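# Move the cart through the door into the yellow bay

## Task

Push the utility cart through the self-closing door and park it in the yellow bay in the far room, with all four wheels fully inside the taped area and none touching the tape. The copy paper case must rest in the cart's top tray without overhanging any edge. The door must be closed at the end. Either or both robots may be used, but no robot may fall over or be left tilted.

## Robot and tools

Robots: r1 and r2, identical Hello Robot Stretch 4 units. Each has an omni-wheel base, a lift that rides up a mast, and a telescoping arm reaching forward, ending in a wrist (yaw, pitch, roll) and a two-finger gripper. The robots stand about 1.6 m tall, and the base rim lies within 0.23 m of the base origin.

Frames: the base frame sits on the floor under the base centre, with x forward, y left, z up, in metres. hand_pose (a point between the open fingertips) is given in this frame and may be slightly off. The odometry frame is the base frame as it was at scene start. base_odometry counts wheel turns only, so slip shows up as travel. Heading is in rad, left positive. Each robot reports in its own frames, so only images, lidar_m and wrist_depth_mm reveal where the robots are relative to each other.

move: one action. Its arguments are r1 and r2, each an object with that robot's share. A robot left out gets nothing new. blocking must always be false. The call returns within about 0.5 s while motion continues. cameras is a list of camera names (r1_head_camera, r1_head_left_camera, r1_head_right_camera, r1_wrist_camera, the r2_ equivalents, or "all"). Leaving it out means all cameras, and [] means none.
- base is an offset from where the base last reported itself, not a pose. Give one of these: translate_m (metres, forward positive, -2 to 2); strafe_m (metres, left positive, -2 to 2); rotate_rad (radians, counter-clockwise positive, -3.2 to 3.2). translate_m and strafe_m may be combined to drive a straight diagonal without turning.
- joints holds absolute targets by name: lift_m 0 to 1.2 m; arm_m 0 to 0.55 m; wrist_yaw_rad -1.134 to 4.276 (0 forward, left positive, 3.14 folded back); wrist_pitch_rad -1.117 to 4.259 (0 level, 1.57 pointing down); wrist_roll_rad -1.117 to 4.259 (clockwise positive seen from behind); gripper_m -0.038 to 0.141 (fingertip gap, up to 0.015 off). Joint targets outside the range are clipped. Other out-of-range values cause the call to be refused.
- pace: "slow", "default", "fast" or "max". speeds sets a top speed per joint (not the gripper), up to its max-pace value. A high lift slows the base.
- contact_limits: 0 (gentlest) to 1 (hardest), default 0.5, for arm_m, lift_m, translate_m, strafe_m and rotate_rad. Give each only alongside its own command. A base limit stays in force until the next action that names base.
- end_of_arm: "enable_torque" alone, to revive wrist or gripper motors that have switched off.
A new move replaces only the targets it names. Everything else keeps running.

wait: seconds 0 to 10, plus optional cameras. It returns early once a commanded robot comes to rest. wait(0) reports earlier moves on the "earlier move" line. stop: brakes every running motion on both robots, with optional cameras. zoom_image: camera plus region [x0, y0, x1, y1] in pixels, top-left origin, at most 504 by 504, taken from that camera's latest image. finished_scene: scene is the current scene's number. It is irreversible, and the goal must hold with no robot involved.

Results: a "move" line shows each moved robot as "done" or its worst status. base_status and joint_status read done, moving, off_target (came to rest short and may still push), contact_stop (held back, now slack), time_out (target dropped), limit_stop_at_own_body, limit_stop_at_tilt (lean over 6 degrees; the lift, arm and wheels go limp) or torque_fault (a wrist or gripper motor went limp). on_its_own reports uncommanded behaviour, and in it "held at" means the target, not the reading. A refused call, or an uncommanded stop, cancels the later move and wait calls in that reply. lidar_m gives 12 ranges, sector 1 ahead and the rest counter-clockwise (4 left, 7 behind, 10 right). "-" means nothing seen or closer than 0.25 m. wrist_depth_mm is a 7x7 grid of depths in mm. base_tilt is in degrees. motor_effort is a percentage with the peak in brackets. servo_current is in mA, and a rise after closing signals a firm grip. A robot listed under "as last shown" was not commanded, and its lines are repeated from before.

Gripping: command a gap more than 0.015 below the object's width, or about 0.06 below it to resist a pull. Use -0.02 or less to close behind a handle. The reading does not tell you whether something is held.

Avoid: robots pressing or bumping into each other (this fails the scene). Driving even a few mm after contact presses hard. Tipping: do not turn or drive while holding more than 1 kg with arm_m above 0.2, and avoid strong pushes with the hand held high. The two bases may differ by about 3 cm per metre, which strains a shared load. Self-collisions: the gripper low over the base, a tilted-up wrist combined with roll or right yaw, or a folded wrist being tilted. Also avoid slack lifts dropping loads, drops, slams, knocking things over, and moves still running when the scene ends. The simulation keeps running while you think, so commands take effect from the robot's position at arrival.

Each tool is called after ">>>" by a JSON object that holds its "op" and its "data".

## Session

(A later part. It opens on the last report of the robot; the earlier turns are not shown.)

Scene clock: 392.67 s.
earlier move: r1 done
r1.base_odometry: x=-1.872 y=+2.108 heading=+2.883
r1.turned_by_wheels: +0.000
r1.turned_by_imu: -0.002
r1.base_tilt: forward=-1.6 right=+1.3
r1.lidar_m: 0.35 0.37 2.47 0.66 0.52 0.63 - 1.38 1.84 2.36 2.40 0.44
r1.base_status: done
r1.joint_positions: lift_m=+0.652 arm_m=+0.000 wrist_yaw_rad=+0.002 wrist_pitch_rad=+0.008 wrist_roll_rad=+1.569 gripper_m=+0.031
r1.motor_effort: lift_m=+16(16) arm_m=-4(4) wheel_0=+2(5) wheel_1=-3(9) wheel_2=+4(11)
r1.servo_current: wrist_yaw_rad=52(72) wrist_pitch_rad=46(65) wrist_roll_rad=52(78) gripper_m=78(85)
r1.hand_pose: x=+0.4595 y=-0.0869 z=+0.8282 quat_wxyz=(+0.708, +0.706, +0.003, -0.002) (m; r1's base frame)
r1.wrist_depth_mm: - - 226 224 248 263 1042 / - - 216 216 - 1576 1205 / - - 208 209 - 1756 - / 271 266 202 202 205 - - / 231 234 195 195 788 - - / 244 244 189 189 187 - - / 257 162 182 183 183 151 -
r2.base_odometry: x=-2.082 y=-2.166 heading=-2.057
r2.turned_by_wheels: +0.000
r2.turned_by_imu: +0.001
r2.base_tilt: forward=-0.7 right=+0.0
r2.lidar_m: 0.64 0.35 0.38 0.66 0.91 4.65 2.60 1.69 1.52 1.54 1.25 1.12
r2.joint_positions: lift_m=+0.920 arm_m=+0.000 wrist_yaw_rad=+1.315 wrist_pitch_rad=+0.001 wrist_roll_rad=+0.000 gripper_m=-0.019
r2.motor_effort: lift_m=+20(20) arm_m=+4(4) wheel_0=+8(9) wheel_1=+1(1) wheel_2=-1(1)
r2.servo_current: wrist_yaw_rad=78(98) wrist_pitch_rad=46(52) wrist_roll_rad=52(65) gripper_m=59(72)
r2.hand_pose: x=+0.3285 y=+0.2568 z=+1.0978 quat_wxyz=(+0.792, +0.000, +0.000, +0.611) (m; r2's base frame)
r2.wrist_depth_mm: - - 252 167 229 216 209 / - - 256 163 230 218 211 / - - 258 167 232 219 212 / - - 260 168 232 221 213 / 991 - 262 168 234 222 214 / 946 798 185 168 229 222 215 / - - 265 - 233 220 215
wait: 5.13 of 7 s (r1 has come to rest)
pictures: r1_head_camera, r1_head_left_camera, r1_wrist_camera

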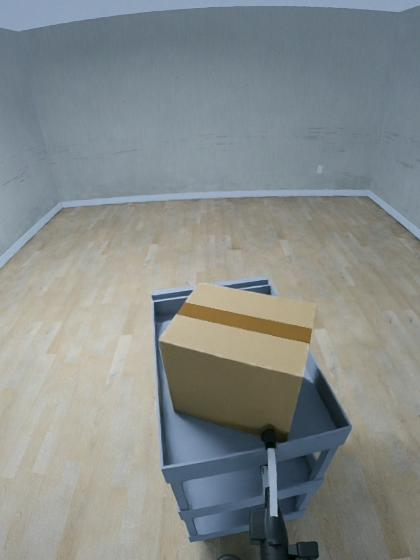

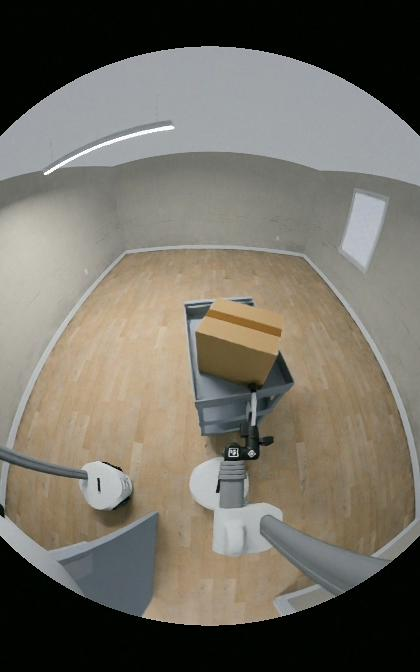

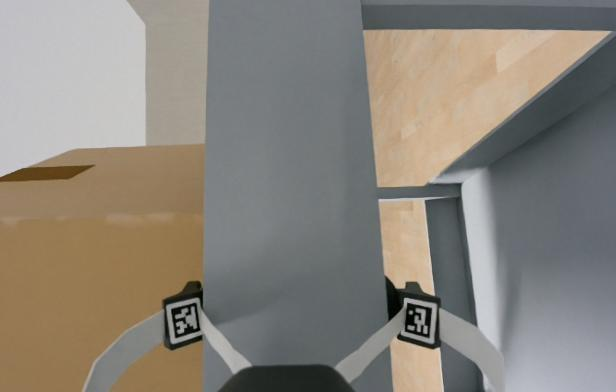

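>>> {"op": "move", "data": {"blocking": false, "r1": {"base":{"translate_m":-0.45,"strafe_m":-0.03},"pace":"slow"}, "cameras": []}}

>>> {"op": "wait", "data": {"seconds": 8, "cameras": ["r1_wrist_camera","r1_head_camera","r1_head_left_camera"]}}

Scene clock: 398.37 s.
move: r1 moving
r1.base_odometry: x=-1.859 y=+2.106 heading=+2.883
r1.turned_by_wheels: +0.000
r1.turned_by_imu: -0.001
r1.base_tilt: forward=-1.6 right=+1.3
r1.lidar_m: 0.37 0.38 2.47 0.65 0.51 0.63 - 1.35 1.77 2.35 2.42 0.44
r1.base_status: translate_m moving; strafe_m moving
r1.joint_positions: lift_m=+0.652 arm_m=+0.000 wrist_yaw_rad=+0.002 wrist_pitch_rad=+0.008 wrist_roll_rad=+1.569 gripper_m=+0.031
r1.measured_speeds: translate_m=-0.049 strafe_m=-0.003 rotate_rad=+0.000 lift_m=+0.000 arm_m=+0.000 wrist_yaw_rad=+0.000 wrist_pitch_rad=+0.000 wrist_roll_rad=+0.000
r1.motor_effort: lift_m=+16(16) arm_m=-4(4) wheel_0=-8(8) wheel_1=-9(9) wheel_2=+9(9)
r1.servo_current: wrist_yaw_rad=65(65) wrist_pitch_rad=52(59) wrist_roll_rad=59(59) gripper_m=78(78)
r1.hand_pose: x=+0.4595 y=-0.0869 z=+0.8282 quat_wxyz=(+0.708, +0.706, +0.003, -0.002) (m; r1's base frame)
r1.wrist_depth_mm: - - 220 220 248 1464 1078 / - - 213 213 - 1618 1118 / - - 206 206 - 1756 - / 263 257 200 200 203 - - / 231 234 195 194 197 - - / 244 244 188 189 187 - - / 259 162 183 185 184 151 -
r2: as last shown
r2.turned_by_imu: +0.000
r2.base_tilt: forward=-0.7 right=+0.1
r2.lidar_m: 0.57 0.34 0.41 0.66 0.91 4.67 2.57 1.66 1.52 1.56 1.24 1.12
r2.motor_effort: lift_m=+19(20) arm_m=+4(4) wheel_0=+9(9) wheel_1=+1(1) wheel_2=-1(1)
r2.servo_current: wrist_yaw_rad=85(91) wrist_pitch_rad=46(46) wrist_roll_rad=33(65) gripper_m=59(65)
r2.wrist_depth_mm: - - 252 167 229 217 209 / - - 256 164 229 217 209 / - - 259 167 232 220 212 / - - 259 168 233 220 212 / 991 - 759 168 234 221 213 / 960 798 185 169 229 223 214 / - - 264 - 233 220 216
pictures: none

Scene clock: 403.67 s.
earlier move: r1 done
r1.base_odometry: x=-1.429 y=+2.022 heading=+2.882
r1.turned_by_wheels: +0.000
r1.turned_by_imu: -0.002
r1.base_tilt: forward=-1.5 right=+1.3
r1.lidar_m: 0.37 0.41 0.46 0.43 0.48 0.69 3.90 0.94 1.22 2.32 2.40 0.42
r1.base_status: done
r1.joint_positions: lift_m=+0.652 arm_m=+0.000 wrist_yaw_rad=-0.001 wrist_pitch_rad=+0.008 wrist_roll_rad=+1.569 gripper_m=+0.031
r1.motor_effort: lift_m=+16(16) arm_m=-4(4) wheel_0=-7(10) wheel_1=-3(9) wheel_2=+0(10)
r1.servo_current: wrist_yaw_rad=39(72) wrist_pitch_rad=46(65) wrist_roll_rad=46(72) gripper_m=78(85)
r1.hand_pose: x=+0.4593 y=-0.0876 z=+0.8282 quat_wxyz=(+0.708, +0.706, +0.002, -0.003) (m; r1's base frame)
r1.wrist_depth_mm: - - 204 204 - 1576 1118 / - - 200 201 - 1661 - / 355 347 197 197 200 788 - / 238 236 194 195 196 - - / 230 233 190 191 193 768 - / 248 246 186 188 188 170 - / 270 161 185 185 174 152 -
r2.base_odometry: x=-2.082 y=-2.166 heading=-2.057
r2.turned_by_wheels: +0.000
r2.turned_by_imu: +0.001
r2.base_tilt: forward=-0.7 right=+0.0
r2.lidar_m: 0.64 0.34 0.38 0.74 0.91 4.67 2.55 1.67 1.51 1.53 1.25 1.12
r2.joint_positions: lift_m=+0.920 arm_m=+0.000 wrist_yaw_rad=+1.315 wrist_pitch_rad=+0.001 wrist_roll_rad=+0.000 gripper_m=-0.019
r2.motor_effort: lift_m=+20(20) arm_m=+4(4) wheel_0=+9(9) wheel_1=+1(1) wheel_2=-1(1)
r2.servo_current: wrist_yaw_rad=85(104) wrist_pitch_rad=33(52) wrist_roll_rad=39(65) gripper_m=65(72)
r2.hand_pose: x=+0.3285 y=+0.2568 z=+1.0978 quat_wxyz=(+0.792, +0.000, +0.000, +0.611) (m; r2's base frame)
r2.wrist_depth_mm: - - 255 167 229 217 209 / - - 257 164 230 217 210 / - - 257 167 232 220 211 / - - 260 167 232 221 213 / - 788 891 168 234 222 213 / 917 768 185 168 229 223 215 / - - 265 - 233 220 216
wait: 5.30 of 8 s (r1 has come to rest)
pictures: r1_head_camera, r1_head_left_camera, r1_wrist_camera

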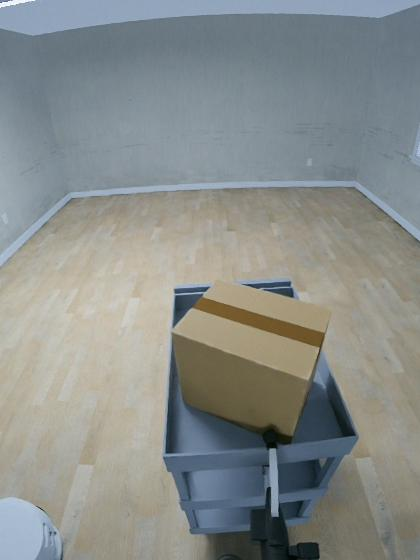

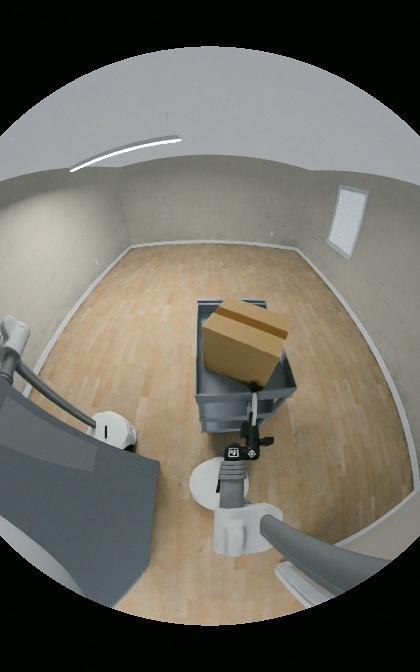

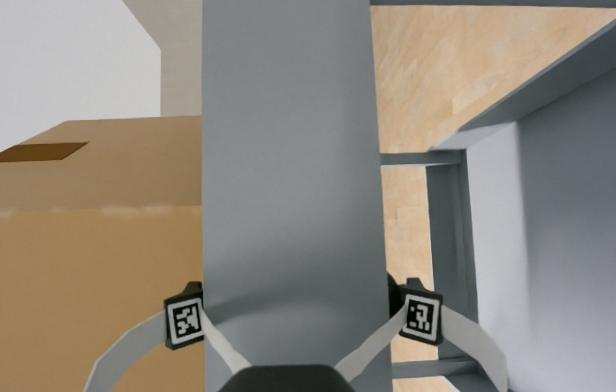

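>>> {"op": "move", "data": {"blocking": false, "r1": {"base":{"translate_m":-0.9},"pace":"slow"}, "cameras": []}}

>>> {"op": "wait", "data": {"seconds": 5, "cameras": ["r1_head_left_camera"]}}

>>> {"op": "wait", "data": {"seconds": 7, "cameras": ["r1_wrist_camera","r1_head_camera","r1_head_left_camera","r1_head_right_camera"]}}

Scene clock: 410.73 s.
move: r1 moving
r1.base_odometry: x=-1.417 y=+2.019 heading=+2.882
r1.turned_by_wheels: -0.001
r1.turned_by_imu: -0.001
r1.base_tilt: forward=-1.6 right=+1.3
r1.lidar_m: 0.38 0.40 0.48 0.44 0.49 0.69 3.90 0.97 1.18 2.33 2.40 0.43
r1.base_status: translate_m moving
r1.joint_positions: lift_m=+0.652 arm_m=+0.000 wrist_yaw_rad=-0.001 wrist_pitch_rad=+0.008 wrist_roll_rad=+1.569 gripper_m=+0.031
r1.measured_speeds: translate_m=-0.050 strafe_m=+0.001 rotate_rad=-0.003 lift_m=+0.000 arm_m=+0.000 wrist_yaw_rad=+0.000 wrist_pitch_rad=+0.000 wrist_roll_rad=+0.000
r1.motor_effort: lift_m=+16(16) arm_m=-4(4) wheel_0=-8(11) wheel_1=-6(7) wheel_2=+7(7)
r1.servo_current: wrist_yaw_rad=52(72) wrist_pitch_rad=52(59) wrist_roll_rad=46(65) gripper_m=72(78)
r1.hand_pose: x=+0.4593 y=-0.0876 z=+0.8282 quat_wxyz=(+0.708, +0.706, +0.002, -0.003) (m; r1's base frame)
r1.wrist_depth_mm: - - 203 204 - 1576 1118 / - - 200 200 - 1661 - / 353 345 196 197 200 - - / 237 235 193 194 196 - - / 230 233 191 190 193 768 - / 249 248 187 187 189 171 - / 268 170 185 185 174 152 -
r2: as last shown
r2.turned_by_imu: +0.000
r2.lidar_m: 0.62 0.35 0.40 0.77 0.94 4.67 2.56 1.67 1.52 1.55 1.24 1.14
r2.motor_effort: lift_m=+20(20) arm_m=+4(4) wheel_0=+8(9) wheel_1=+1(1) wheel_2=-1(1)
r2.servo_current: wrist_yaw_rad=98(98) wrist_pitch_rad=39(46) wrist_roll_rad=46(59) gripper_m=65(65)
r2.wrist_depth_mm: - - 255 167 229 217 209 / - - 257 164 229 219 209 / - - 258 167 232 220 211 / - - 260 168 233 222 213 / - 788 878 168 234 222 213 / 946 788 186 168 229 223 215 / - - 264 - 234 220 216
pictures: none

Scene clock: 415.73 s.
earlier move: r1 moving
r1.base_odometry: x=-0.946 y=+1.894 heading=+2.882
r1.turned_by_wheels: +0.000
r1.turned_by_imu: -0.001
r1.base_tilt: forward=-1.6 right=+1.3
r1.lidar_m: 0.39 0.45 0.47 0.43 0.49 3.43 3.34 3.42 0.59 1.34 2.41 0.42
r1.base_status: translate_m moving
r1.joint_positions: lift_m=+0.652 arm_m=+0.000 wrist_yaw_rad=-0.001 wrist_pitch_rad=+0.008 wrist_roll_rad=+1.569 gripper_m=+0.031
r1.measured_speeds: translate_m=-0.100 strafe_m=-0.002 rotate_rad=+0.000 lift_m=+0.000 arm_m=+0.000 wrist_yaw_rad=+0.000 wrist_pitch_rad=+0.000 wrist_roll_rad=+0.000
r1.motor_effort: lift_m=+16(16) arm_m=-4(4) wheel_0=-8(12) wheel_1=-5(8) wheel_2=+3(7)
r1.servo_current: wrist_yaw_rad=46(72) wrist_pitch_rad=52(65) wrist_roll_rad=20(72) gripper_m=72(85)
r1.hand_pose: x=+0.4592 y=-0.0877 z=+0.8282 quat_wxyz=(+0.708, +0.706, +0.002, -0.003) (m; r1's base frame)
r1.wrist_depth_mm: - - 175 175 177 1618 1160 / 355 351 176 178 178 1756 - / 263 260 179 179 180 788 - / 216 218 181 181 183 798 - / 229 232 182 183 186 - - / 259 256 184 186 186 - - / 294 169 186 187 175 1808 -
r2.base_odometry: x=-2.082 y=-2.166 heading=-2.057
r2.turned_by_wheels: +0.000
r2.turned_by_imu: +0.001
r2.base_tilt: forward=-0.7 right=+0.0
r2.lidar_m: 0.62 0.35 0.40 0.82 4.03 4.66 2.60 1.66 1.50 1.54 1.26 1.13
r2.joint_positions: lift_m=+0.920 arm_m=+0.000 wrist_yaw_rad=+1.315 wrist_pitch_rad=+0.001 wrist_roll_rad=+0.000 gripper_m=-0.019
r2.motor_effort: lift_m=+19(20) arm_m=+4(4) wheel_0=+8(9) wheel_1=+0(1) wheel_2=-1(1)
r2.servo_current: wrist_yaw_rad=72(98) wrist_pitch_rad=33(46) wrist_roll_rad=52(59) gripper_m=59(78)
r2.hand_pose: x=+0.3285 y=+0.2568 z=+1.0978 quat_wxyz=(+0.792, +0.000, +0.000, +0.611) (m; r2's base frame)
r2.wrist_depth_mm: - - 257 167 229 216 209 / - - 258 164 230 219 210 / - - 258 167 231 220 212 / - - 260 167 233 220 213 / - - - 168 235 222 213 / - - 185 168 229 223 214 / - - 264 - 233 220 216
wait: 5.00 s; no rest
pictures: r1_head_left_camera

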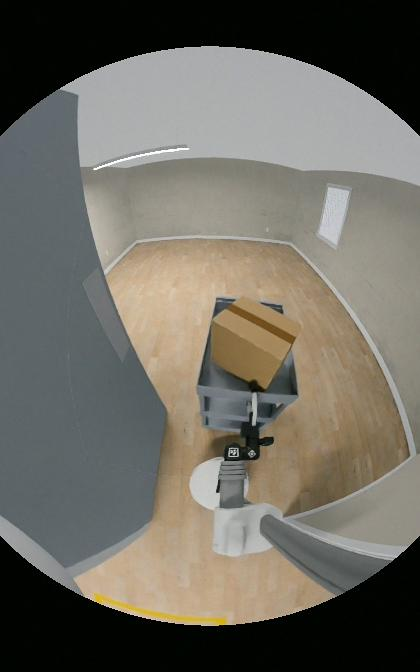

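Scene clock: 420.50 s.
earlier move: r1 done
r1.base_odometry: x=-0.559 y=+1.791 heading=+2.882
r1.turned_by_wheels: +0.000
r1.turned_by_imu: -0.002
r1.base_tilt: forward=-1.6 right=+1.3
r1.lidar_m: 0.40 0.49 0.46 0.46 2.53 3.05 2.93 3.01 2.51 0.44 2.41 0.38
r1.base_status: done
r1.joint_positions: lift_m=+0.652 arm_m=+0.000 wrist_yaw_rad=-0.001 wrist_pitch_rad=+0.008 wrist_roll_rad=+1.569 gripper_m=+0.031
r1.motor_effort: lift_m=+16(16) arm_m=-4(4) wheel_0=-6(12) wheel_1=-4(8) wheel_2=+0(7)
r1.servo_current: wrist_yaw_rad=46(72) wrist_pitch_rad=46(65) wrist_roll_rad=52(72) gripper_m=78(85)
r1.hand_pose: x=+0.4592 y=-0.0877 z=+0.8282 quat_wxyz=(+0.708, +0.706, +0.002, -0.003) (m; r1's base frame)
r1.wrist_depth_mm: 351 334 153 154 156 1756 - / 278 277 159 159 161 759 - / 230 230 165 165 166 759 - / 203 206 169 171 172 - - / 230 233 177 177 179 - - / 277 270 183 183 185 - - / 330 162 189 189 192 1808 -
r2.base_odometry: x=-2.082 y=-2.166 heading=-2.057
r2.turned_by_wheels: +0.000
r2.turned_by_imu: +0.001
r2.base_tilt: forward=-0.7 right=+0.1
r2.lidar_m: 0.62 0.34 0.39 3.25 3.99 4.66 2.58 1.69 1.51 1.54 1.24 1.13
r2.joint_positions: lift_m=+0.920 arm_m=+0.000 wrist_yaw_rad=+1.315 wrist_pitch_rad=+0.001 wrist_roll_rad=+0.000 gripper_m=-0.019
r2.motor_effort: lift_m=+19(20) arm_m=+4(4) wheel_0=+8(9) wheel_1=+1(1) wheel_2=-1(1)
r2.servo_current: wrist_yaw_rad=78(98) wrist_pitch_rad=46(46) wrist_roll_rad=39(59) gripper_m=59(78)
r2.hand_pose: x=+0.3285 y=+0.2568 z=+1.0978 quat_wxyz=(+0.792, +0.000, +0.000, +0.611) (m; r2's base frame)
r2.wrist_depth_mm: - - 256 167 228 216 209 / - - 257 164 230 219 210 / - - 258 167 232 220 211 / - - 259 168 233 221 213 / - - - 168 235 222 213 / - - 185 169 229 224 215 / - - 266 - 233 220 216
wait: 4.77 of 7 s (r1 has come to rest)
pictures: r1_head_camera, r1_head_left_camera, r1_head_right_camera, r1_wrist_camera

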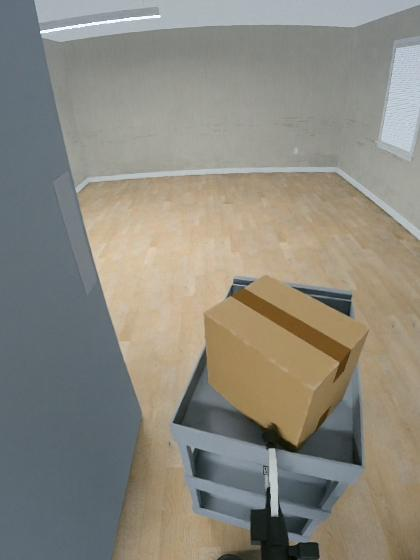

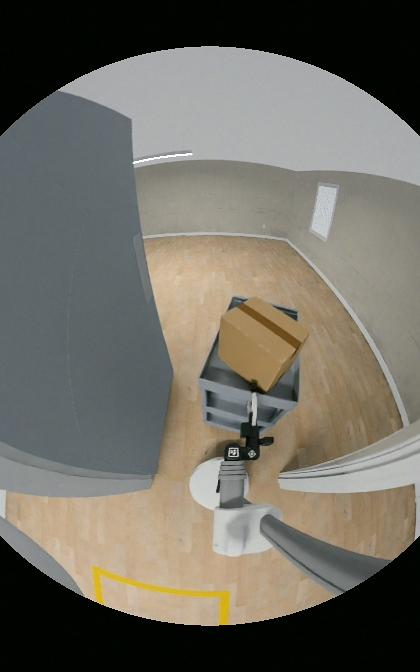

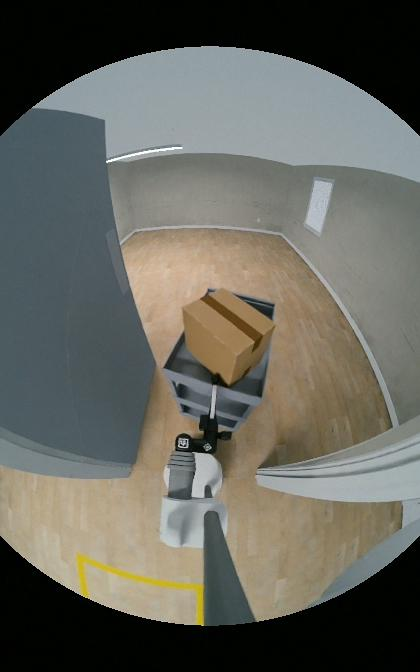

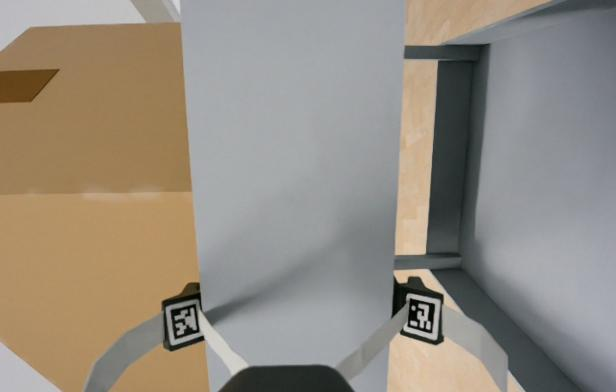

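>>> {"op": "move", "data": {"blocking": false, "r1": {"base":{"translate_m":-0.25,"strafe_m":-0.06},"pace":"slow"}, "cameras": []}}

>>> {"op": "wait", "data": {"seconds": 7, "cameras": ["r1_wrist_camera","r1_head_camera","r1_head_left_camera","r1_head_right_camera"]}}

Scene clock: 429.20 s.
move: r1 moving
r1.base_odometry: x=-0.547 y=+1.791 heading=+2.881
r1.turned_by_wheels: +0.000
r1.turned_by_imu: +0.000
r1.base_tilt: forward=-1.6 right=+1.3
r1.lidar_m: 0.41 0.50 0.47 0.46 2.48 3.01 2.88 2.99 2.49 0.44 2.41 0.40
r1.base_status: translate_m moving; strafe_m moving
r1.joint_positions: lift_m=+0.652 arm_m=+0.000 wrist_yaw_rad=-0.001 wrist_pitch_rad=+0.008 wrist_roll_rad=+1.569 gripper_m=+0.031
r1.measured_speeds: translate_m=-0.049 strafe_m=-0.012 rotate_rad=+0.002 lift_m=+0.000 arm_m=+0.000 wrist_yaw_rad=+0.000 wrist_pitch_rad=+0.000 wrist_roll_rad=+0.000
r1.motor_effort: lift_m=+16(16) arm_m=-4(4) wheel_0=-5(8) wheel_1=-3(8) wheel_2=+8(8)
r1.servo_current: wrist_yaw_rad=46(59) wrist_pitch_rad=46(52) wrist_roll_rad=72(72) gripper_m=72(78)
r1.hand_pose: x=+0.4592 y=-0.0877 z=+0.8282 quat_wxyz=(+0.708, +0.706, +0.002, -0.003) (m; r1's base frame)
r1.wrist_depth_mm: 349 330 152 154 156 1756 - / 277 276 158 158 160 750 - / 229 230 164 164 165 778 - / 202 206 169 171 172 - - / 230 233 176 176 179 - - / 276 270 183 184 185 - - / 332 161 189 189 174 1983 -
r2: as last shown
r2.turned_by_imu: +0.000
r2.base_tilt: forward=-0.7 right=+0.0
r2.lidar_m: 0.61 0.35 0.38 3.25 4.04 4.67 2.58 1.70 1.52 1.56 1.24 1.12
r2.motor_effort: lift_m=+19(20) arm_m=+4(4) wheel_0=+9(9) wheel_1=+1(1) wheel_2=-1(1)
r2.servo_current: wrist_yaw_rad=78(91) wrist_pitch_rad=33(46) wrist_roll_rad=59(59) gripper_m=59(72)
r2.wrist_depth_mm: - - 255 167 229 216 209 / - - 257 164 230 218 210 / - - 258 167 231 220 211 / - - 259 167 232 221 213 / - - - 168 235 223 213 / - - 185 168 229 223 214 / - - 265 - 233 220 216
pictures: none

Scene clock: 432.53 s.
earlier move: r1 done
r1.base_odometry: x=-0.303 y=+1.785 heading=+2.882
r1.turned_by_wheels: +0.000
r1.turned_by_imu: +0.000
r1.base_tilt: forward=-1.6 right=+1.2
r1.lidar_m: 0.40 0.49 0.58 0.58 2.51 2.78 2.64 2.77 2.41 0.66 0.44 0.39
r1.base_status: done
r1.joint_positions: lift_m=+0.652 arm_m=+0.000 wrist_yaw_rad=+0.002 wrist_pitch_rad=+0.008 wrist_roll_rad=+1.569 gripper_m=+0.031
r1.motor_effort: lift_m=+16(16) arm_m=-4(4) wheel_0=-1(8) wheel_1=-1(8) wheel_2=+3(9)
r1.servo_current: wrist_yaw_rad=52(65) wrist_pitch_rad=52(59) wrist_roll_rad=65(72) gripper_m=72(85)
r1.hand_pose: x=+0.4594 y=-0.0870 z=+0.8282 quat_wxyz=(+0.708, +0.706, +0.003, -0.002) (m; r1's base frame)
r1.wrist_depth_mm: 312 315 145 146 146 - - / 259 258 150 152 153 - - / 221 222 158 160 160 768 - / 200 202 165 166 167 - - / 230 234 172 173 175 - - / 287 277 182 183 183 - - / 387 163 188 190 174 1808 -
r2.base_odometry: x=-2.082 y=-2.166 heading=-2.057
r2.turned_by_wheels: +0.000
r2.turned_by_imu: +0.000
r2.base_tilt: forward=-0.7 right=+0.1
r2.lidar_m: 0.64 0.35 0.40 3.24 4.07 4.66 2.54 1.66 1.53 1.54 1.26 1.13
r2.joint_positions: lift_m=+0.920 arm_m=+0.000 wrist_yaw_rad=+1.315 wrist_pitch_rad=+0.001 wrist_roll_rad=+0.000 gripper_m=-0.019
r2.motor_effort: lift_m=+20(20) arm_m=+4(4) wheel_0=+8(9) wheel_1=+1(1) wheel_2=-1(1)
r2.servo_current: wrist_yaw_rad=91(98) wrist_pitch_rad=39(46) wrist_roll_rad=46(65) gripper_m=65(72)
r2.hand_pose: x=+0.3285 y=+0.2568 z=+1.0978 quat_wxyz=(+0.792, +0.000, +0.000, +0.611) (m; r2's base frame)
r2.wrist_depth_mm: - - 255 167 229 216 209 / - - 257 163 230 219 210 / - - 258 167 230 221 211 / - - 259 167 233 221 213 / - - - 168 234 222 214 / - - 185 169 229 223 214 / - - 264 - 235 221 216
wait: 3.33 of 7 s (r1 has come to rest)
pictures: r1_head_camera, r1_head_left_camera, r1_head_right_camera, r1_wrist_camera

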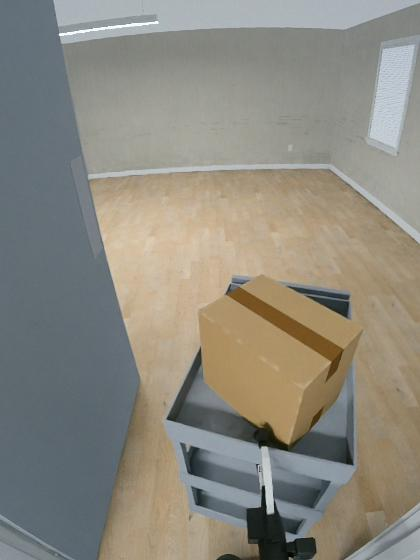

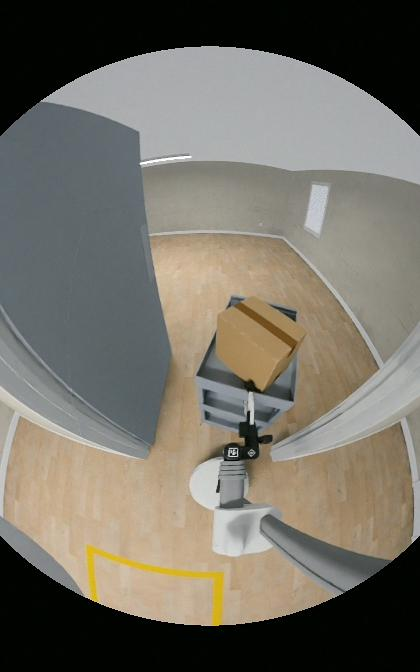

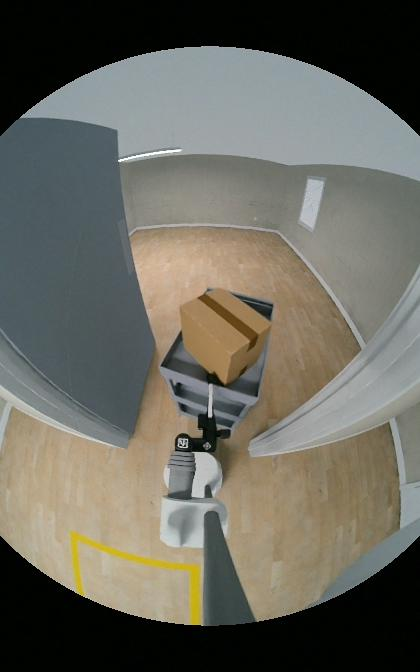

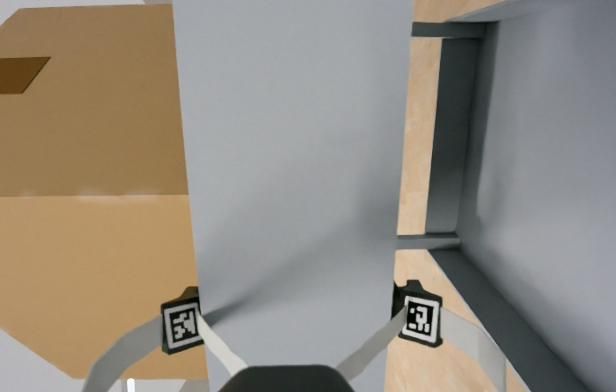

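>>> {"op": "move", "data": {"blocking": false, "r1": {"base":{"translate_m":0.65,"strafe_m":0.06},"pace":"slow"}, "cameras": []}}

>>> {"op": "wait", "data": {"seconds": 9, "cameras": ["r1_wrist_camera","r1_head_camera"]}}

>>> {"op": "move", "data": {"blocking": false, "r1": {"base":{"strafe_m":-0.26},"pace":"slow"}, "cameras": []}}

>>> {"op": "wait", "data": {"seconds": 6, "cameras": ["r1_wrist_camera","r1_head_camera","r1_head_left_camera"]}}

Scene clock: 459.63 s.
move: r1 moving
r1.base_odometry: x=-0.315 y=+1.787 heading=+2.882
r1.turned_by_wheels: +0.001
r1.turned_by_imu: +0.000
r1.base_tilt: forward=-1.6 right=+1.3
r1.lidar_m: 0.39 0.50 0.58 0.58 2.52 2.79 2.67 2.77 2.42 0.64 0.44 0.40
r1.base_status: translate_m moving; strafe_m moving
r1.joint_positions: lift_m=+0.652 arm_m=+0.000 wrist_yaw_rad=+0.002 wrist_pitch_rad=+0.008 wrist_roll_rad=+1.569 gripper_m=+0.031
r1.measured_speeds: translate_m=+0.048 strafe_m=+0.004 rotate_rad=+0.001 lift_m=+0.000 arm_m=+0.000 wrist_yaw_rad=+0.000 wrist_pitch_rad=+0.000 wrist_roll_rad=+0.000
r1.motor_effort: lift_m=+16(16) arm_m=+4(4) wheel_0=+7(9) wheel_1=+7(7) wheel_2=-6(6)
r1.servo_current: wrist_yaw_rad=39(72) wrist_pitch_rad=46(59) wrist_roll_rad=52(59) gripper_m=72(78)
r1.hand_pose: x=+0.4594 y=-0.0870 z=+0.8282 quat_wxyz=(+0.708, +0.706, +0.003, -0.002) (m; r1's base frame)
r1.wrist_depth_mm: 315 315 144 146 146 - - / 259 260 151 152 153 - - / 221 222 158 159 160 759 - / 198 202 165 166 167 - - / 230 233 173 173 176 - - / 286 276 183 182 183 - - / 384 163 188 189 175 1756 -
r2: as last shown
r2.base_tilt: forward=-0.7 right=+0.0
r2.lidar_m: 0.60 0.36 0.40 3.28 4.02 4.67 2.55 1.70 1.52 1.54 1.26 1.13
r2.motor_effort: lift_m=+20(20) arm_m=+4(4) wheel_0=+8(9) wheel_1=+0(1) wheel_2=-1(1)
r2.servo_current: wrist_yaw_rad=85(91) wrist_pitch_rad=39(46) wrist_roll_rad=52(59) gripper_m=65(65)
r2.wrist_depth_mm: - - 256 167 229 217 208 / - - 258 164 229 219 210 / - - 258 167 231 220 211 / - - 260 168 232 220 213 / - - - 168 234 222 214 / - - 185 168 229 222 214 / - - 265 - 233 220 216
pictures: none

Scene clock: 466.93 s.
earlier move: r1 done
r1.base_odometry: x=-0.946 y=+1.894 heading=+2.882
r1.turned_by_wheels: -0.001
r1.turned_by_imu: -0.002
r1.base_tilt: forward=-1.6 right=+1.3
r1.lidar_m: 0.40 0.41 0.47 0.45 0.46 3.45 3.36 3.41 0.60 1.33 2.41 0.42
r1.base_status: done
r1.joint_positions: lift_m=+0.652 arm_m=+0.000 wrist_yaw_rad=-0.003 wrist_pitch_rad=+0.008 wrist_roll_rad=+1.569 gripper_m=+0.031
r1.motor_effort: lift_m=+16(16) arm_m=+4(4) wheel_0=+0(11) wheel_1=+3(8) wheel_2=-4(10)
r1.servo_current: wrist_yaw_rad=39(72) wrist_pitch_rad=52(65) wrist_roll_rad=52(65) gripper_m=78(78)
r1.hand_pose: x=+0.4590 y=-0.0882 z=+0.8282 quat_wxyz=(+0.708, +0.706, +0.002, -0.004) (m; r1's base frame)
r1.wrist_depth_mm: - - 187 188 - 1576 1098 / - - 187 188 - 1756 - / 296 293 186 188 189 - - / 223 220 186 187 189 - - / 228 233 186 187 189 - - / 251 250 186 187 187 - - / 281 271 186 186 187 169 -
r2.base_odometry: x=-2.082 y=-2.166 heading=-2.057
r2.turned_by_wheels: +0.000
r2.turned_by_imu: +0.001
r2.base_tilt: forward=-0.7 right=+0.0
r2.lidar_m: 0.63 0.34 0.40 0.76 4.07 4.67 2.60 1.69 1.51 1.54 1.26 1.12
r2.joint_positions: lift_m=+0.920 arm_m=+0.000 wrist_yaw_rad=+1.315 wrist_pitch_rad=+0.001 wrist_roll_rad=+0.000 gripper_m=-0.019
r2.motor_effort: lift_m=+20(20) arm_m=+4(4) wheel_0=+9(9) wheel_1=+1(1) wheel_2=-1(1)
r2.servo_current: wrist_yaw_rad=78(98) wrist_pitch_rad=39(52) wrist_roll_rad=52(59) gripper_m=59(72)
r2.hand_pose: x=+0.3285 y=+0.2568 z=+1.0978 quat_wxyz=(+0.792, +0.000, +0.000, +0.611) (m; r2's base frame)
r2.wrist_depth_mm: - - 256 167 229 217 208 / - - 257 164 229 218 210 / - - 259 167 231 220 211 / - - 260 167 233 221 213 / - - - 168 235 223 214 / - - 185 168 230 224 215 / - - 263 - 233 220 215
wait: 7.30 of 9 s (r1 has come to rest)
pictures: r1_head_camera, r1_wrist_camera

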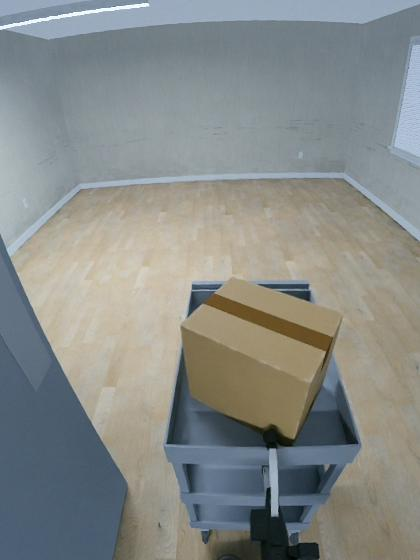

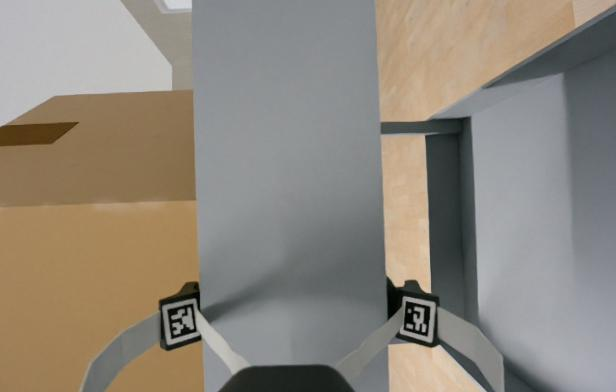

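Scene clock: 467.43 s.
move: r1 moving
r1.base_odometry: x=-0.942 y=+1.908 heading=+2.882
r1.turned_by_wheels: +0.000
r1.turned_by_imu: +0.000
r1.base_tilt: forward=-1.6 right=+1.3
r1.lidar_m: 0.40 0.41 0.48 0.46 0.50 3.43 3.36 0.69 0.57 1.29 2.39 0.43
r1.base_status: strafe_m moving
r1.joint_positions: lift_m=+0.652 arm_m=+0.000 wrist_yaw_rad=-0.003 wrist_pitch_rad=+0.008 wrist_roll_rad=+1.569 gripper_m=+0.031
r1.measured_speeds: translate_m=+0.000 strafe_m=-0.058 rotate_rad=-0.002 lift_m=+0.000 arm_m=+0.000 wrist_yaw_rad=+0.000 wrist_pitch_rad=+0.000 wrist_roll_rad=+0.000
r1.motor_effort: lift_m=+16(16) arm_m=+4(4) wheel_0=+7(10) wheel_1=-6(8) wheel_2=+0(3)
r1.servo_current: wrist_yaw_rad=46(59) wrist_pitch_rad=52(59) wrist_roll_rad=52(52) gripper_m=72(78)
r1.hand_pose: x=+0.4590 y=-0.0882 z=+0.8282 quat_wxyz=(+0.708, +0.706, +0.002, -0.004) (m; r1's base frame)
r1.wrist_depth_mm: - - 181 183 - 1576 1138 / - 402 182 184 - 1708 - / 286 282 183 185 185 - - / 220 217 183 185 186 - - / 228 229 185 186 187 - - / 252 252 186 187 187 - - / 287 177 185 186 188 627 -
r2: as last shown
r2.turned_by_imu: +0.000
r2.lidar_m: 0.60 0.34 0.39 0.77 4.03 4.67 2.58 1.67 1.49 1.54 1.26 1.12
r2.motor_effort: lift_m=+20(20) arm_m=+4(4) wheel_0=+8(9) wheel_1=+1(1) wheel_2=-1(1)
r2.servo_current: wrist_yaw_rad=85(91) wrist_pitch_rad=39(46) wrist_roll_rad=46(59) gripper_m=59(65)
r2.wrist_depth_mm: - - 256 167 229 217 209 / - - 257 163 230 219 211 / - - 258 167 231 220 211 / - - 260 168 233 221 213 / - - - 168 234 222 214 / - - 185 168 229 223 215 / - - 262 - 234 220 216
pictures: none

Scene clock: 470.70 s.
earlier move: r1 done
r1.base_odometry: x=-0.879 y=+2.145 heading=+2.882
r1.turned_by_wheels: +0.000
r1.turned_by_imu: +0.000
r1.base_tilt: forward=-1.6 right=+1.3
r1.lidar_m: 0.36 0.34 0.75 0.69 0.74 3.44 3.35 0.40 0.50 1.27 2.14 0.46
r1.base_status: done
r1.joint_positions: lift_m=+0.652 arm_m=+0.000 wrist_yaw_rad=+0.004 wrist_pitch_rad=+0.008 wrist_roll_rad=+1.569 gripper_m=+0.031
r1.motor_effort: lift_m=+16(16) arm_m=-4(4) wheel_0=+3(13) wheel_1=-2(8) wheel_2=+2(4)
r1.servo_current: wrist_yaw_rad=72(78) wrist_pitch_rad=46(59) wrist_roll_rad=59(65) gripper_m=72(78)
r1.hand_pose: x=+0.4596 y=-0.0862 z=+0.8282 quat_wxyz=(+0.708, +0.706, +0.004, -0.001) (m; r1's base frame)
r1.wrist_depth_mm: - - - 256 270 272 273 / - - 245 240 - 1618 1138 / - - 229 224 - 1618 - / 366 353 216 212 - 1921 - / 236 238 202 200 809 - - / 243 244 189 190 187 - - / 248 170 181 182 177 723 -
r2.base_odometry: x=-2.082 y=-2.166 heading=-2.057
r2.turned_by_wheels: +0.000
r2.turned_by_imu: +0.000
r2.base_tilt: forward=-0.7 right=+0.0
r2.lidar_m: 0.63 0.35 0.38 0.77 4.04 4.64 2.56 1.68 1.52 1.55 1.26 1.11
r2.joint_positions: lift_m=+0.920 arm_m=+0.000 wrist_yaw_rad=+1.315 wrist_pitch_rad=+0.001 wrist_roll_rad=+0.000 gripper_m=-0.019
r2.motor_effort: lift_m=+19(20) arm_m=+4(4) wheel_0=+8(9) wheel_1=+1(1) wheel_2=-1(1)
r2.servo_current: wrist_yaw_rad=91(98) wrist_pitch_rad=33(46) wrist_roll_rad=39(59) gripper_m=59(72)
r2.hand_pose: x=+0.3285 y=+0.2568 z=+1.0978 quat_wxyz=(+0.792, +0.000, +0.000, +0.611) (m; r2's base frame)
r2.wrist_depth_mm: - - 256 167 229 217 209 / - - 257 164 230 218 210 / - - 259 167 231 220 212 / - - 259 168 233 221 213 / - - - 168 234 221 213 / - - 185 168 229 224 216 / - - 265 - 232 220 216
wait: 3.27 of 6 s (r1 has come to rest)
pictures: r1_head_camera, r1_head_left_camera, r1_wrist_camera

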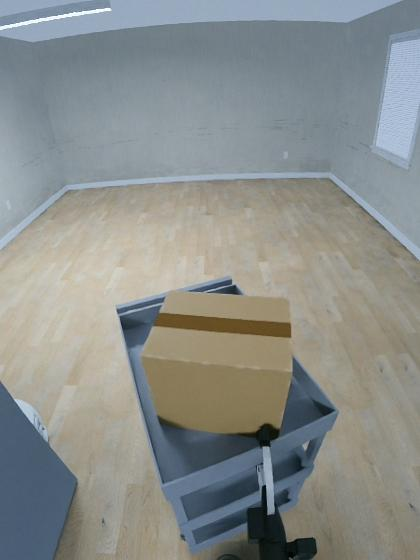

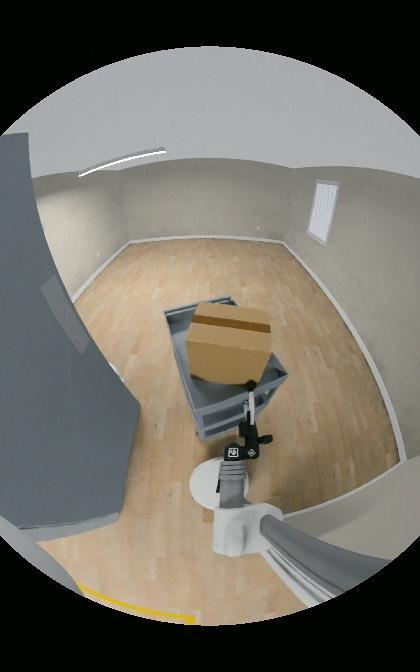

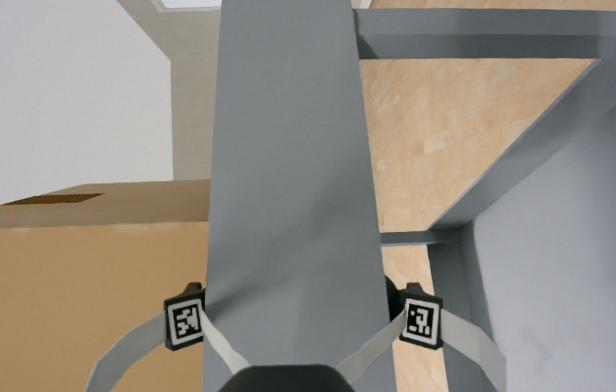

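>>> {"op": "move", "data": {"blocking": false, "r1": {"base":{"translate_m":0.4,"strafe_m":0.2},"pace":"slow"}, "cameras": []}}

>>> {"op": "wait", "data": {"seconds": 8, "cameras": ["r1_wrist_camera","r1_head_camera","r1_head_left_camera"]}}

Scene clock: 485.43 s.
move: r1 moving
r1.base_odometry: x=-0.893 y=+2.142 heading=+2.882
r1.turned_by_wheels: +0.000
r1.turned_by_imu: +0.000
r1.base_tilt: forward=-1.6 right=+1.2
r1.lidar_m: 0.33 0.32 0.72 0.70 0.74 3.46 3.37 0.41 0.51 1.33 2.16 0.42
r1.base_status: translate_m moving; strafe_m moving
r1.joint_positions: lift_m=+0.652 arm_m=+0.000 wrist_yaw_rad=+0.003 wrist_pitch_rad=+0.008 wrist_roll_rad=+1.569 gripper_m=+0.031
r1.measured_speeds: translate_m=+0.049 strafe_m=+0.024 rotate_rad=-0.001 lift_m=+0.000 arm_m=+0.000 wrist_yaw_rad=+0.000 wrist_pitch_rad=+0.000 wrist_roll_rad=+0.000
r1.motor_effort: lift_m=+16(16) arm_m=-1(4) wheel_0=+4(5) wheel_1=+5(8) wheel_2=-6(8)
r1.servo_current: wrist_yaw_rad=46(59) wrist_pitch_rad=52(59) wrist_roll_rad=46(52) gripper_m=72(78)
r1.hand_pose: x=+0.4595 y=-0.0866 z=+0.8282 quat_wxyz=(+0.708, +0.706, +0.004, -0.002) (m; r1's base frame)
r1.wrist_depth_mm: - - - 267 278 282 282 / - - 254 248 - 1464 1160 / - - 236 230 - 1661 - / - 433 220 215 - 1921 - / 237 239 203 202 809 - - / 242 243 189 190 185 - - / 246 171 181 181 178 170 -
r2: as last shown
r2.base_tilt: forward=-0.7 right=+0.1
r2.lidar_m: 0.62 0.35 0.40 0.79 4.05 4.67 2.59 1.68 1.53 1.55 1.25 1.14
r2.servo_current: wrist_yaw_rad=85(91) wrist_pitch_rad=46(46) wrist_roll_rad=46(59) gripper_m=59(65)
r2.wrist_depth_mm: - - 255 167 229 216 209 / - - 256 164 230 218 210 / - - 258 167 231 220 211 / - - 259 168 232 220 212 / - - - 168 234 221 214 / - - 185 168 229 223 215 / - - 265 - 234 221 216
pictures: none

Scene clock: 490.60 s.
earlier move: r1 done
r1.base_odometry: x=-1.317 y=+2.054 heading=+2.882
r1.turned_by_wheels: +0.000
r1.turned_by_imu: -0.001
r1.base_tilt: forward=-1.6 right=+1.3
r1.lidar_m: 0.35 0.35 0.52 0.50 0.52 0.76 3.79 0.86 1.07 2.27 2.34 0.44
r1.base_status: done
r1.joint_positions: lift_m=+0.652 arm_m=+0.000 wrist_yaw_rad=-0.004 wrist_pitch_rad=+0.008 wrist_roll_rad=+1.569 gripper_m=+0.031
r1.motor_effort: lift_m=+16(16) arm_m=+4(4) wheel_0=+1(6) wheel_1=+2(8) wheel_2=-1(12)
r1.servo_current: wrist_yaw_rad=59(78) wrist_pitch_rad=59(65) wrist_roll_rad=46(65) gripper_m=72(78)
r1.hand_pose: x=+0.4589 y=-0.0887 z=+0.8282 quat_wxyz=(+0.708, +0.707, +0.001, -0.004) (m; r1's base frame)
r1.wrist_depth_mm: - - 262 255 270 272 274 / - - 245 239 - 1661 1138 / - - 227 224 - 1576 - / 351 338 214 211 - 1921 - / 236 238 201 200 798 - - / 241 244 189 189 185 - - / 247 172 180 181 177 151 -
r2.base_odometry: x=-2.082 y=-2.166 heading=-2.057
r2.turned_by_wheels: +0.000
r2.turned_by_imu: +0.001
r2.base_tilt: forward=-0.7 right=+0.0
r2.lidar_m: 0.61 0.34 0.41 0.76 0.83 4.65 2.57 1.69 1.50 1.54 1.25 1.14
r2.joint_positions: lift_m=+0.920 arm_m=+0.000 wrist_yaw_rad=+1.315 wrist_pitch_rad=+0.001 wrist_roll_rad=+0.000 gripper_m=-0.019
r2.motor_effort: lift_m=+20(20) arm_m=+4(4) wheel_0=+9(9) wheel_1=+1(1) wheel_2=-1(1)
r2.servo_current: wrist_yaw_rad=85(98) wrist_pitch_rad=39(52) wrist_roll_rad=39(65) gripper_m=59(72)
r2.hand_pose: x=+0.3285 y=+0.2568 z=+1.0978 quat_wxyz=(+0.792, +0.000, +0.000, +0.611) (m; r2's base frame)
r2.wrist_depth_mm: - - 256 167 229 217 208 / - - 256 164 229 219 210 / - - 258 167 231 220 211 / - - 260 168 233 221 213 / - 778 262 167 235 222 213 / 1078 788 186 168 229 223 214 / - - - - 233 220 216
wait: 5.17 of 8 s (r1 has come to rest)
pictures: r1_head_camera, r1_head_left_camera, r1_wrist_camera

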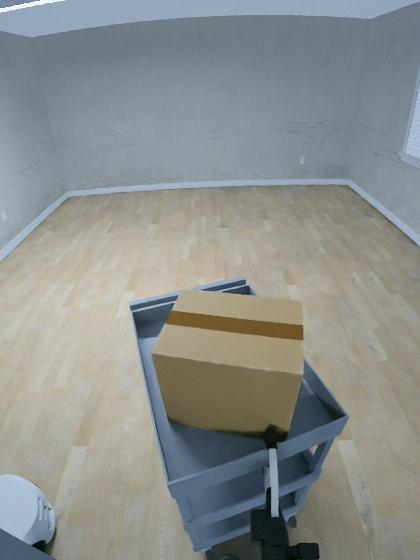

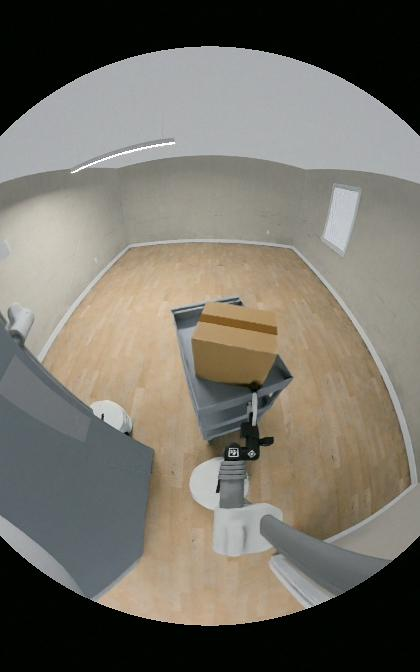

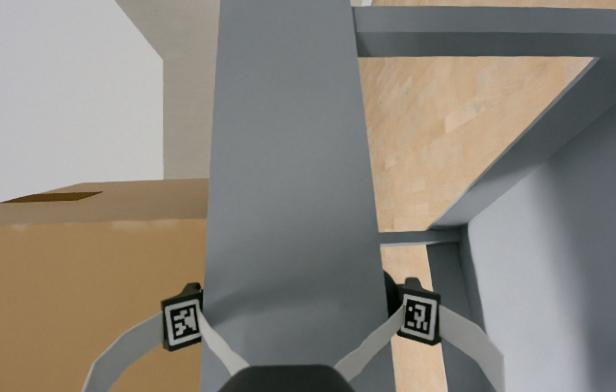

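>>> {"op": "move", "data": {"blocking": false, "r1": {"base":{"translate_m":-0.55,"strafe_m":0.06},"pace":"slow"}, "cameras": []}}

>>> {"op": "wait", "data": {"seconds": 9, "cameras": ["r1_wrist_camera","r1_head_camera","r1_head_left_camera"]}}

Scene clock: 496.77 s.
move: r1 moving
r1.base_odometry: x=-1.306 y=+2.050 heading=+2.882
r1.turned_by_wheels: +0.000
r1.turned_by_imu: -0.001
r1.base_tilt: forward=-1.6 right=+1.3
r1.lidar_m: 0.34 0.35 0.53 0.49 0.54 0.74 3.80 0.84 1.04 2.25 2.34 0.43
r1.base_status: translate_m moving; strafe_m moving
r1.joint_positions: lift_m=+0.652 arm_m=+0.000 wrist_yaw_rad=-0.003 wrist_pitch_rad=+0.008 wrist_roll_rad=+1.569 gripper_m=+0.031
r1.measured_speeds: translate_m=-0.049 strafe_m=+0.006 rotate_rad=+0.002 lift_m=+0.000 arm_m=+0.000 wrist_yaw_rad=+0.000 wrist_pitch_rad=+0.000 wrist_roll_rad=+0.000
r1.motor_effort: lift_m=+16(16) arm_m=-3(4) wheel_0=-8(9) wheel_1=-3(5) wheel_2=+7(7)
r1.servo_current: wrist_yaw_rad=72(72) wrist_pitch_rad=59(59) wrist_roll_rad=59(59) gripper_m=72(72)
r1.hand_pose: x=+0.4590 y=-0.0882 z=+0.8282 quat_wxyz=(+0.708, +0.707, +0.002, -0.004) (m; r1's base frame)
r1.wrist_depth_mm: - - 257 250 267 270 273 / - - 241 235 - 1661 1182 / - - 225 223 - 1808 - / 325 315 211 210 - 1863 - / 236 240 200 200 778 - - / 243 243 189 190 186 - - / 250 162 180 182 180 150 -
r2: as last shown
r2.turned_by_imu: +0.000
r2.base_tilt: forward=-0.7 right=+0.1
r2.lidar_m: 0.62 0.35 0.40 0.75 0.82 4.68 2.57 1.67 1.51 1.55 1.24 1.12
r2.servo_current: wrist_yaw_rad=65(91) wrist_pitch_rad=33(46) wrist_roll_rad=46(52) gripper_m=52(65)
r2.wrist_depth_mm: - - 256 167 229 217 209 / - - 257 164 229 218 210 / - - 258 167 232 220 211 / - - 259 168 232 220 213 / - 778 260 168 234 222 213 / 1042 778 185 168 229 223 214 / - - - - 234 220 216
pictures: none

Scene clock: 503.07 s.
earlier move: r1 done
r1.base_odometry: x=-0.801 y=+1.855 heading=+2.882
r1.turned_by_wheels: +0.000
r1.turned_by_imu: +0.001
r1.base_tilt: forward=-1.6 right=+1.3
r1.lidar_m: 0.38 0.37 0.47 0.44 0.49 3.26 3.18 3.26 0.50 0.74 2.41 0.43
r1.base_status: done
r1.joint_positions: lift_m=+0.652 arm_m=+0.000 wrist_yaw_rad=+0.002 wrist_pitch_rad=+0.008 wrist_roll_rad=+1.569 gripper_m=+0.031
r1.motor_effort: lift_m=+16(16) arm_m=-4(4) wheel_0=-2(10) wheel_1=-2(7) wheel_2=+4(10)
r1.servo_current: wrist_yaw_rad=46(72) wrist_pitch_rad=46(59) wrist_roll_rad=46(72) gripper_m=72(78)
r1.hand_pose: x=+0.4595 y=-0.0868 z=+0.8282 quat_wxyz=(+0.708, +0.706, +0.003, -0.002) (m; r1's base frame)
r1.wrist_depth_mm: - - 224 221 248 1499 1042 / - - 215 213 - 1661 1205 / - 430 208 208 - 1808 - / 250 250 202 201 204 - - / 235 236 195 195 198 - - / 247 248 188 189 187 - - / 263 161 183 184 174 153 -
r2.base_odometry: x=-2.082 y=-2.166 heading=-2.057
r2.turned_by_wheels: +0.000
r2.turned_by_imu: +0.001
r2.base_tilt: forward=-0.7 right=+0.0
r2.lidar_m: 0.64 0.36 0.38 0.63 4.01 4.66 2.56 1.68 1.51 1.54 1.24 1.12
r2.joint_positions: lift_m=+0.920 arm_m=+0.000 wrist_yaw_rad=+1.315 wrist_pitch_rad=+0.001 wrist_roll_rad=+0.000 gripper_m=-0.019
r2.motor_effort: lift_m=+20(20) arm_m=+4(4) wheel_0=+8(9) wheel_1=+1(1) wheel_2=-1(1)
r2.servo_current: wrist_yaw_rad=91(98) wrist_pitch_rad=39(46) wrist_roll_rad=39(59) gripper_m=65(72)
r2.hand_pose: x=+0.3285 y=+0.2568 z=+1.0978 quat_wxyz=(+0.792, +0.000, +0.000, +0.611) (m; r2's base frame)
r2.wrist_depth_mm: - - 255 167 228 217 209 / - - 258 164 230 219 210 / - - 259 167 231 220 211 / - - 259 167 233 220 213 / - - - 168 235 221 213 / - - 185 168 229 223 214 / - - 265 - 234 220 215
wait: 6.30 of 9 s (r1 has come to rest)
pictures: r1_head_camera, r1_head_left_camera, r1_wrist_camera

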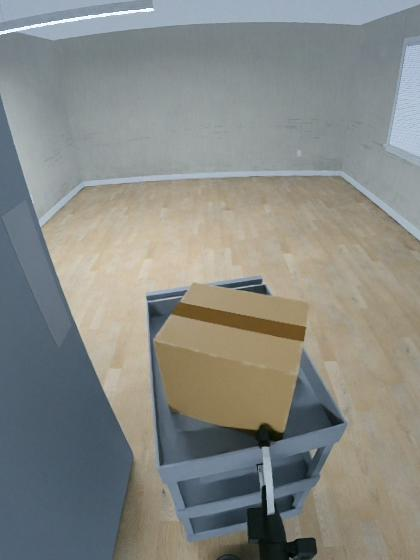

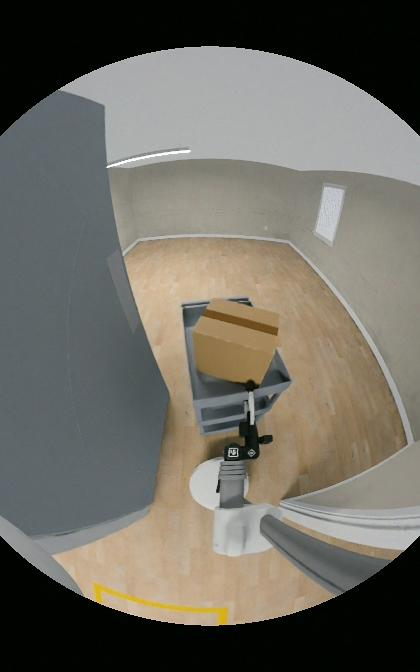

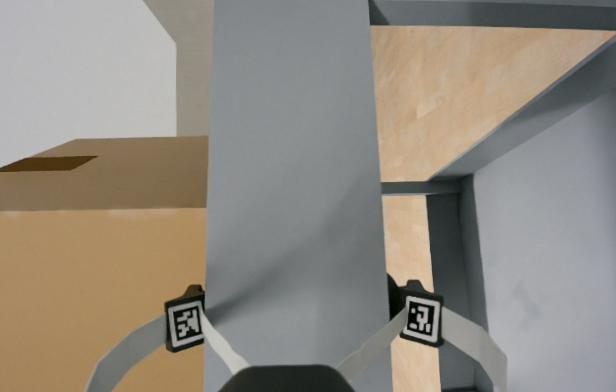

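>>> {"op": "move", "data": {"blocking": false, "r1": {"base":{"translate_m":-0.6,"strafe_m":0.03},"pace":"slow"}, "cameras": []}}

>>> {"op": "wait", "data": {"seconds": 9, "cameras": ["r1_wrist_camera","r1_head_camera","r1_head_left_camera"]}}

Scene clock: 508.53 s.
move: r1 moving
r1.base_odometry: x=-0.789 y=+1.852 heading=+2.882
r1.turned_by_wheels: +0.000
r1.turned_by_imu: +0.000
r1.base_tilt: forward=-1.6 right=+1.3
r1.lidar_m: 0.38 0.37 0.48 0.44 0.49 3.29 3.18 3.27 0.51 0.74 2.41 0.43
r1.base_status: translate_m moving; strafe_m moving
r1.joint_positions: lift_m=+0.652 arm_m=+0.000 wrist_yaw_rad=+0.002 wrist_pitch_rad=+0.008 wrist_roll_rad=+1.569 gripper_m=+0.031
r1.measured_speeds: translate_m=-0.049 strafe_m=+0.003 rotate_rad=+0.001 lift_m=+0.000 arm_m=+0.000 wrist_yaw_rad=+0.000 wrist_pitch_rad=+0.000 wrist_roll_rad=+0.000
r1.motor_effort: lift_m=+16(16) arm_m=-4(4) wheel_0=-4(7) wheel_1=-4(5) wheel_2=+10(10)
r1.servo_current: wrist_yaw_rad=46(65) wrist_pitch_rad=46(59) wrist_roll_rad=59(59) gripper_m=65(78)
r1.hand_pose: x=+0.4595 y=-0.0868 z=+0.8282 quat_wxyz=(+0.708, +0.706, +0.003, -0.002) (m; r1's base frame)
r1.wrist_depth_mm: - - 223 221 248 1537 1025 / - - 216 213 - 1661 1229 / - 424 208 206 - 1756 - / 251 250 202 200 204 - - / 233 236 195 195 198 - - / 248 247 189 189 188 - - / 263 161 184 184 175 152 -
r2: as last shown
r2.turned_by_imu: +0.000
r2.lidar_m: 0.64 0.34 0.40 0.60 4.07 4.67 2.56 1.66 1.51 1.53 1.26 1.14
r2.motor_effort: lift_m=+19(20) arm_m=+4(4) wheel_0=+8(9) wheel_1=+1(1) wheel_2=-1(1)
r2.servo_current: wrist_yaw_rad=78(91) wrist_pitch_rad=39(39) wrist_roll_rad=39(59) gripper_m=65(72)
r2.wrist_depth_mm: - - 256 167 229 216 209 / - - 256 164 229 219 211 / - - 259 167 231 220 211 / - - 259 168 232 222 213 / - - - 168 235 222 213 / - - 185 168 229 224 215 / - - 265 - 233 221 216
pictures: none

Scene clock: 515.33 s.
earlier move: r1 done
r1.base_odometry: x=-0.229 y=+1.673 heading=+2.882
r1.turned_by_wheels: +0.000
r1.turned_by_imu: +0.002
r1.base_tilt: forward=-1.6 right=+1.2
r1.lidar_m: 0.36 0.35 0.51 0.91 2.38 2.69 2.55 2.67 2.50 1.07 0.57 0.45
r1.base_status: done
r1.joint_positions: lift_m=+0.652 arm_m=+0.000 wrist_yaw_rad=+0.002 wrist_pitch_rad=+0.008 wrist_roll_rad=+1.569 gripper_m=+0.031
r1.motor_effort: lift_m=+16(16) arm_m=-4(4) wheel_0=+0(7) wheel_1=-2(6) wheel_2=+5(10)
r1.servo_current: wrist_yaw_rad=39(72) wrist_pitch_rad=46(59) wrist_roll_rad=59(72) gripper_m=72(78)
r1.hand_pose: x=+0.4595 y=-0.0867 z=+0.8282 quat_wxyz=(+0.708, +0.706, +0.004, -0.002) (m; r1's base frame)
r1.wrist_depth_mm: - - 247 243 257 259 272 / - - 234 229 - 1618 1138 / - - 222 219 - 1756 - / 301 297 211 208 768 - - / 234 237 200 198 809 - - / 244 245 189 189 187 - - / 253 161 181 183 181 170 -
r2.base_odometry: x=-2.082 y=-2.166 heading=-2.057
r2.turned_by_wheels: +0.000
r2.turned_by_imu: +0.001
r2.base_tilt: forward=-0.7 right=+0.0
r2.lidar_m: 0.63 0.33 0.40 3.26 4.04 4.66 2.58 1.68 1.52 1.55 1.24 1.13
r2.joint_positions: lift_m=+0.920 arm_m=+0.000 wrist_yaw_rad=+1.315 wrist_pitch_rad=+0.001 wrist_roll_rad=+0.000 gripper_m=-0.019
r2.motor_effort: lift_m=+20(20) arm_m=+3(4) wheel_0=+9(9) wheel_1=+1(1) wheel_2=-1(1)
r2.servo_current: wrist_yaw_rad=72(98) wrist_pitch_rad=39(46) wrist_roll_rad=46(65) gripper_m=52(72)
r2.hand_pose: x=+0.3285 y=+0.2568 z=+1.0978 quat_wxyz=(+0.792, +0.000, +0.000, +0.611) (m; r2's base frame)
r2.wrist_depth_mm: - - 256 167 228 217 208 / - - 258 163 230 218 211 / - - 258 167 231 220 211 / - - 260 167 234 221 213 / - - - 168 234 222 213 / - - 185 168 230 224 215 / - - 264 - 233 220 216
wait: 6.80 of 9 s (r1 has come to rest)
pictures: r1_head_camera, r1_head_left_camera, r1_wrist_camera

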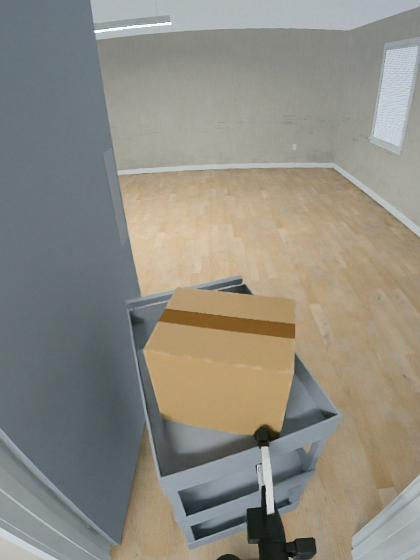

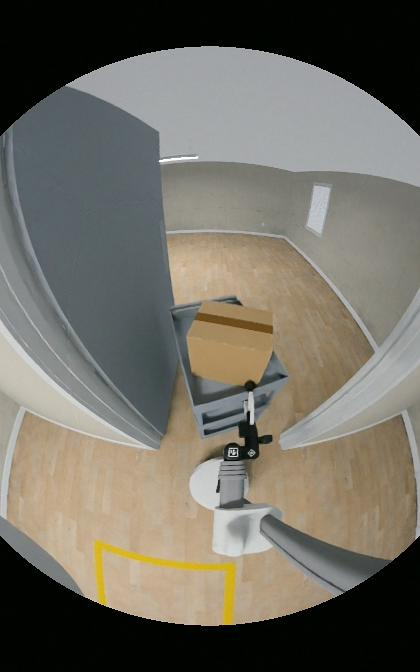

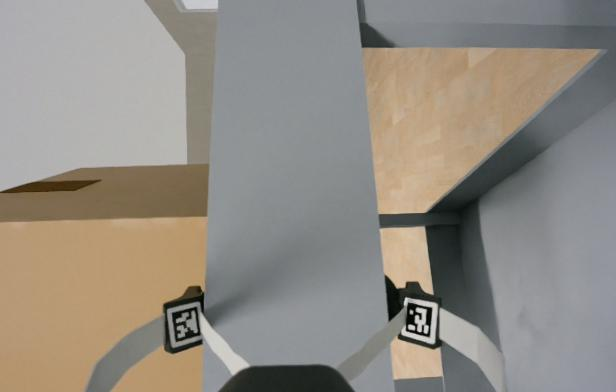

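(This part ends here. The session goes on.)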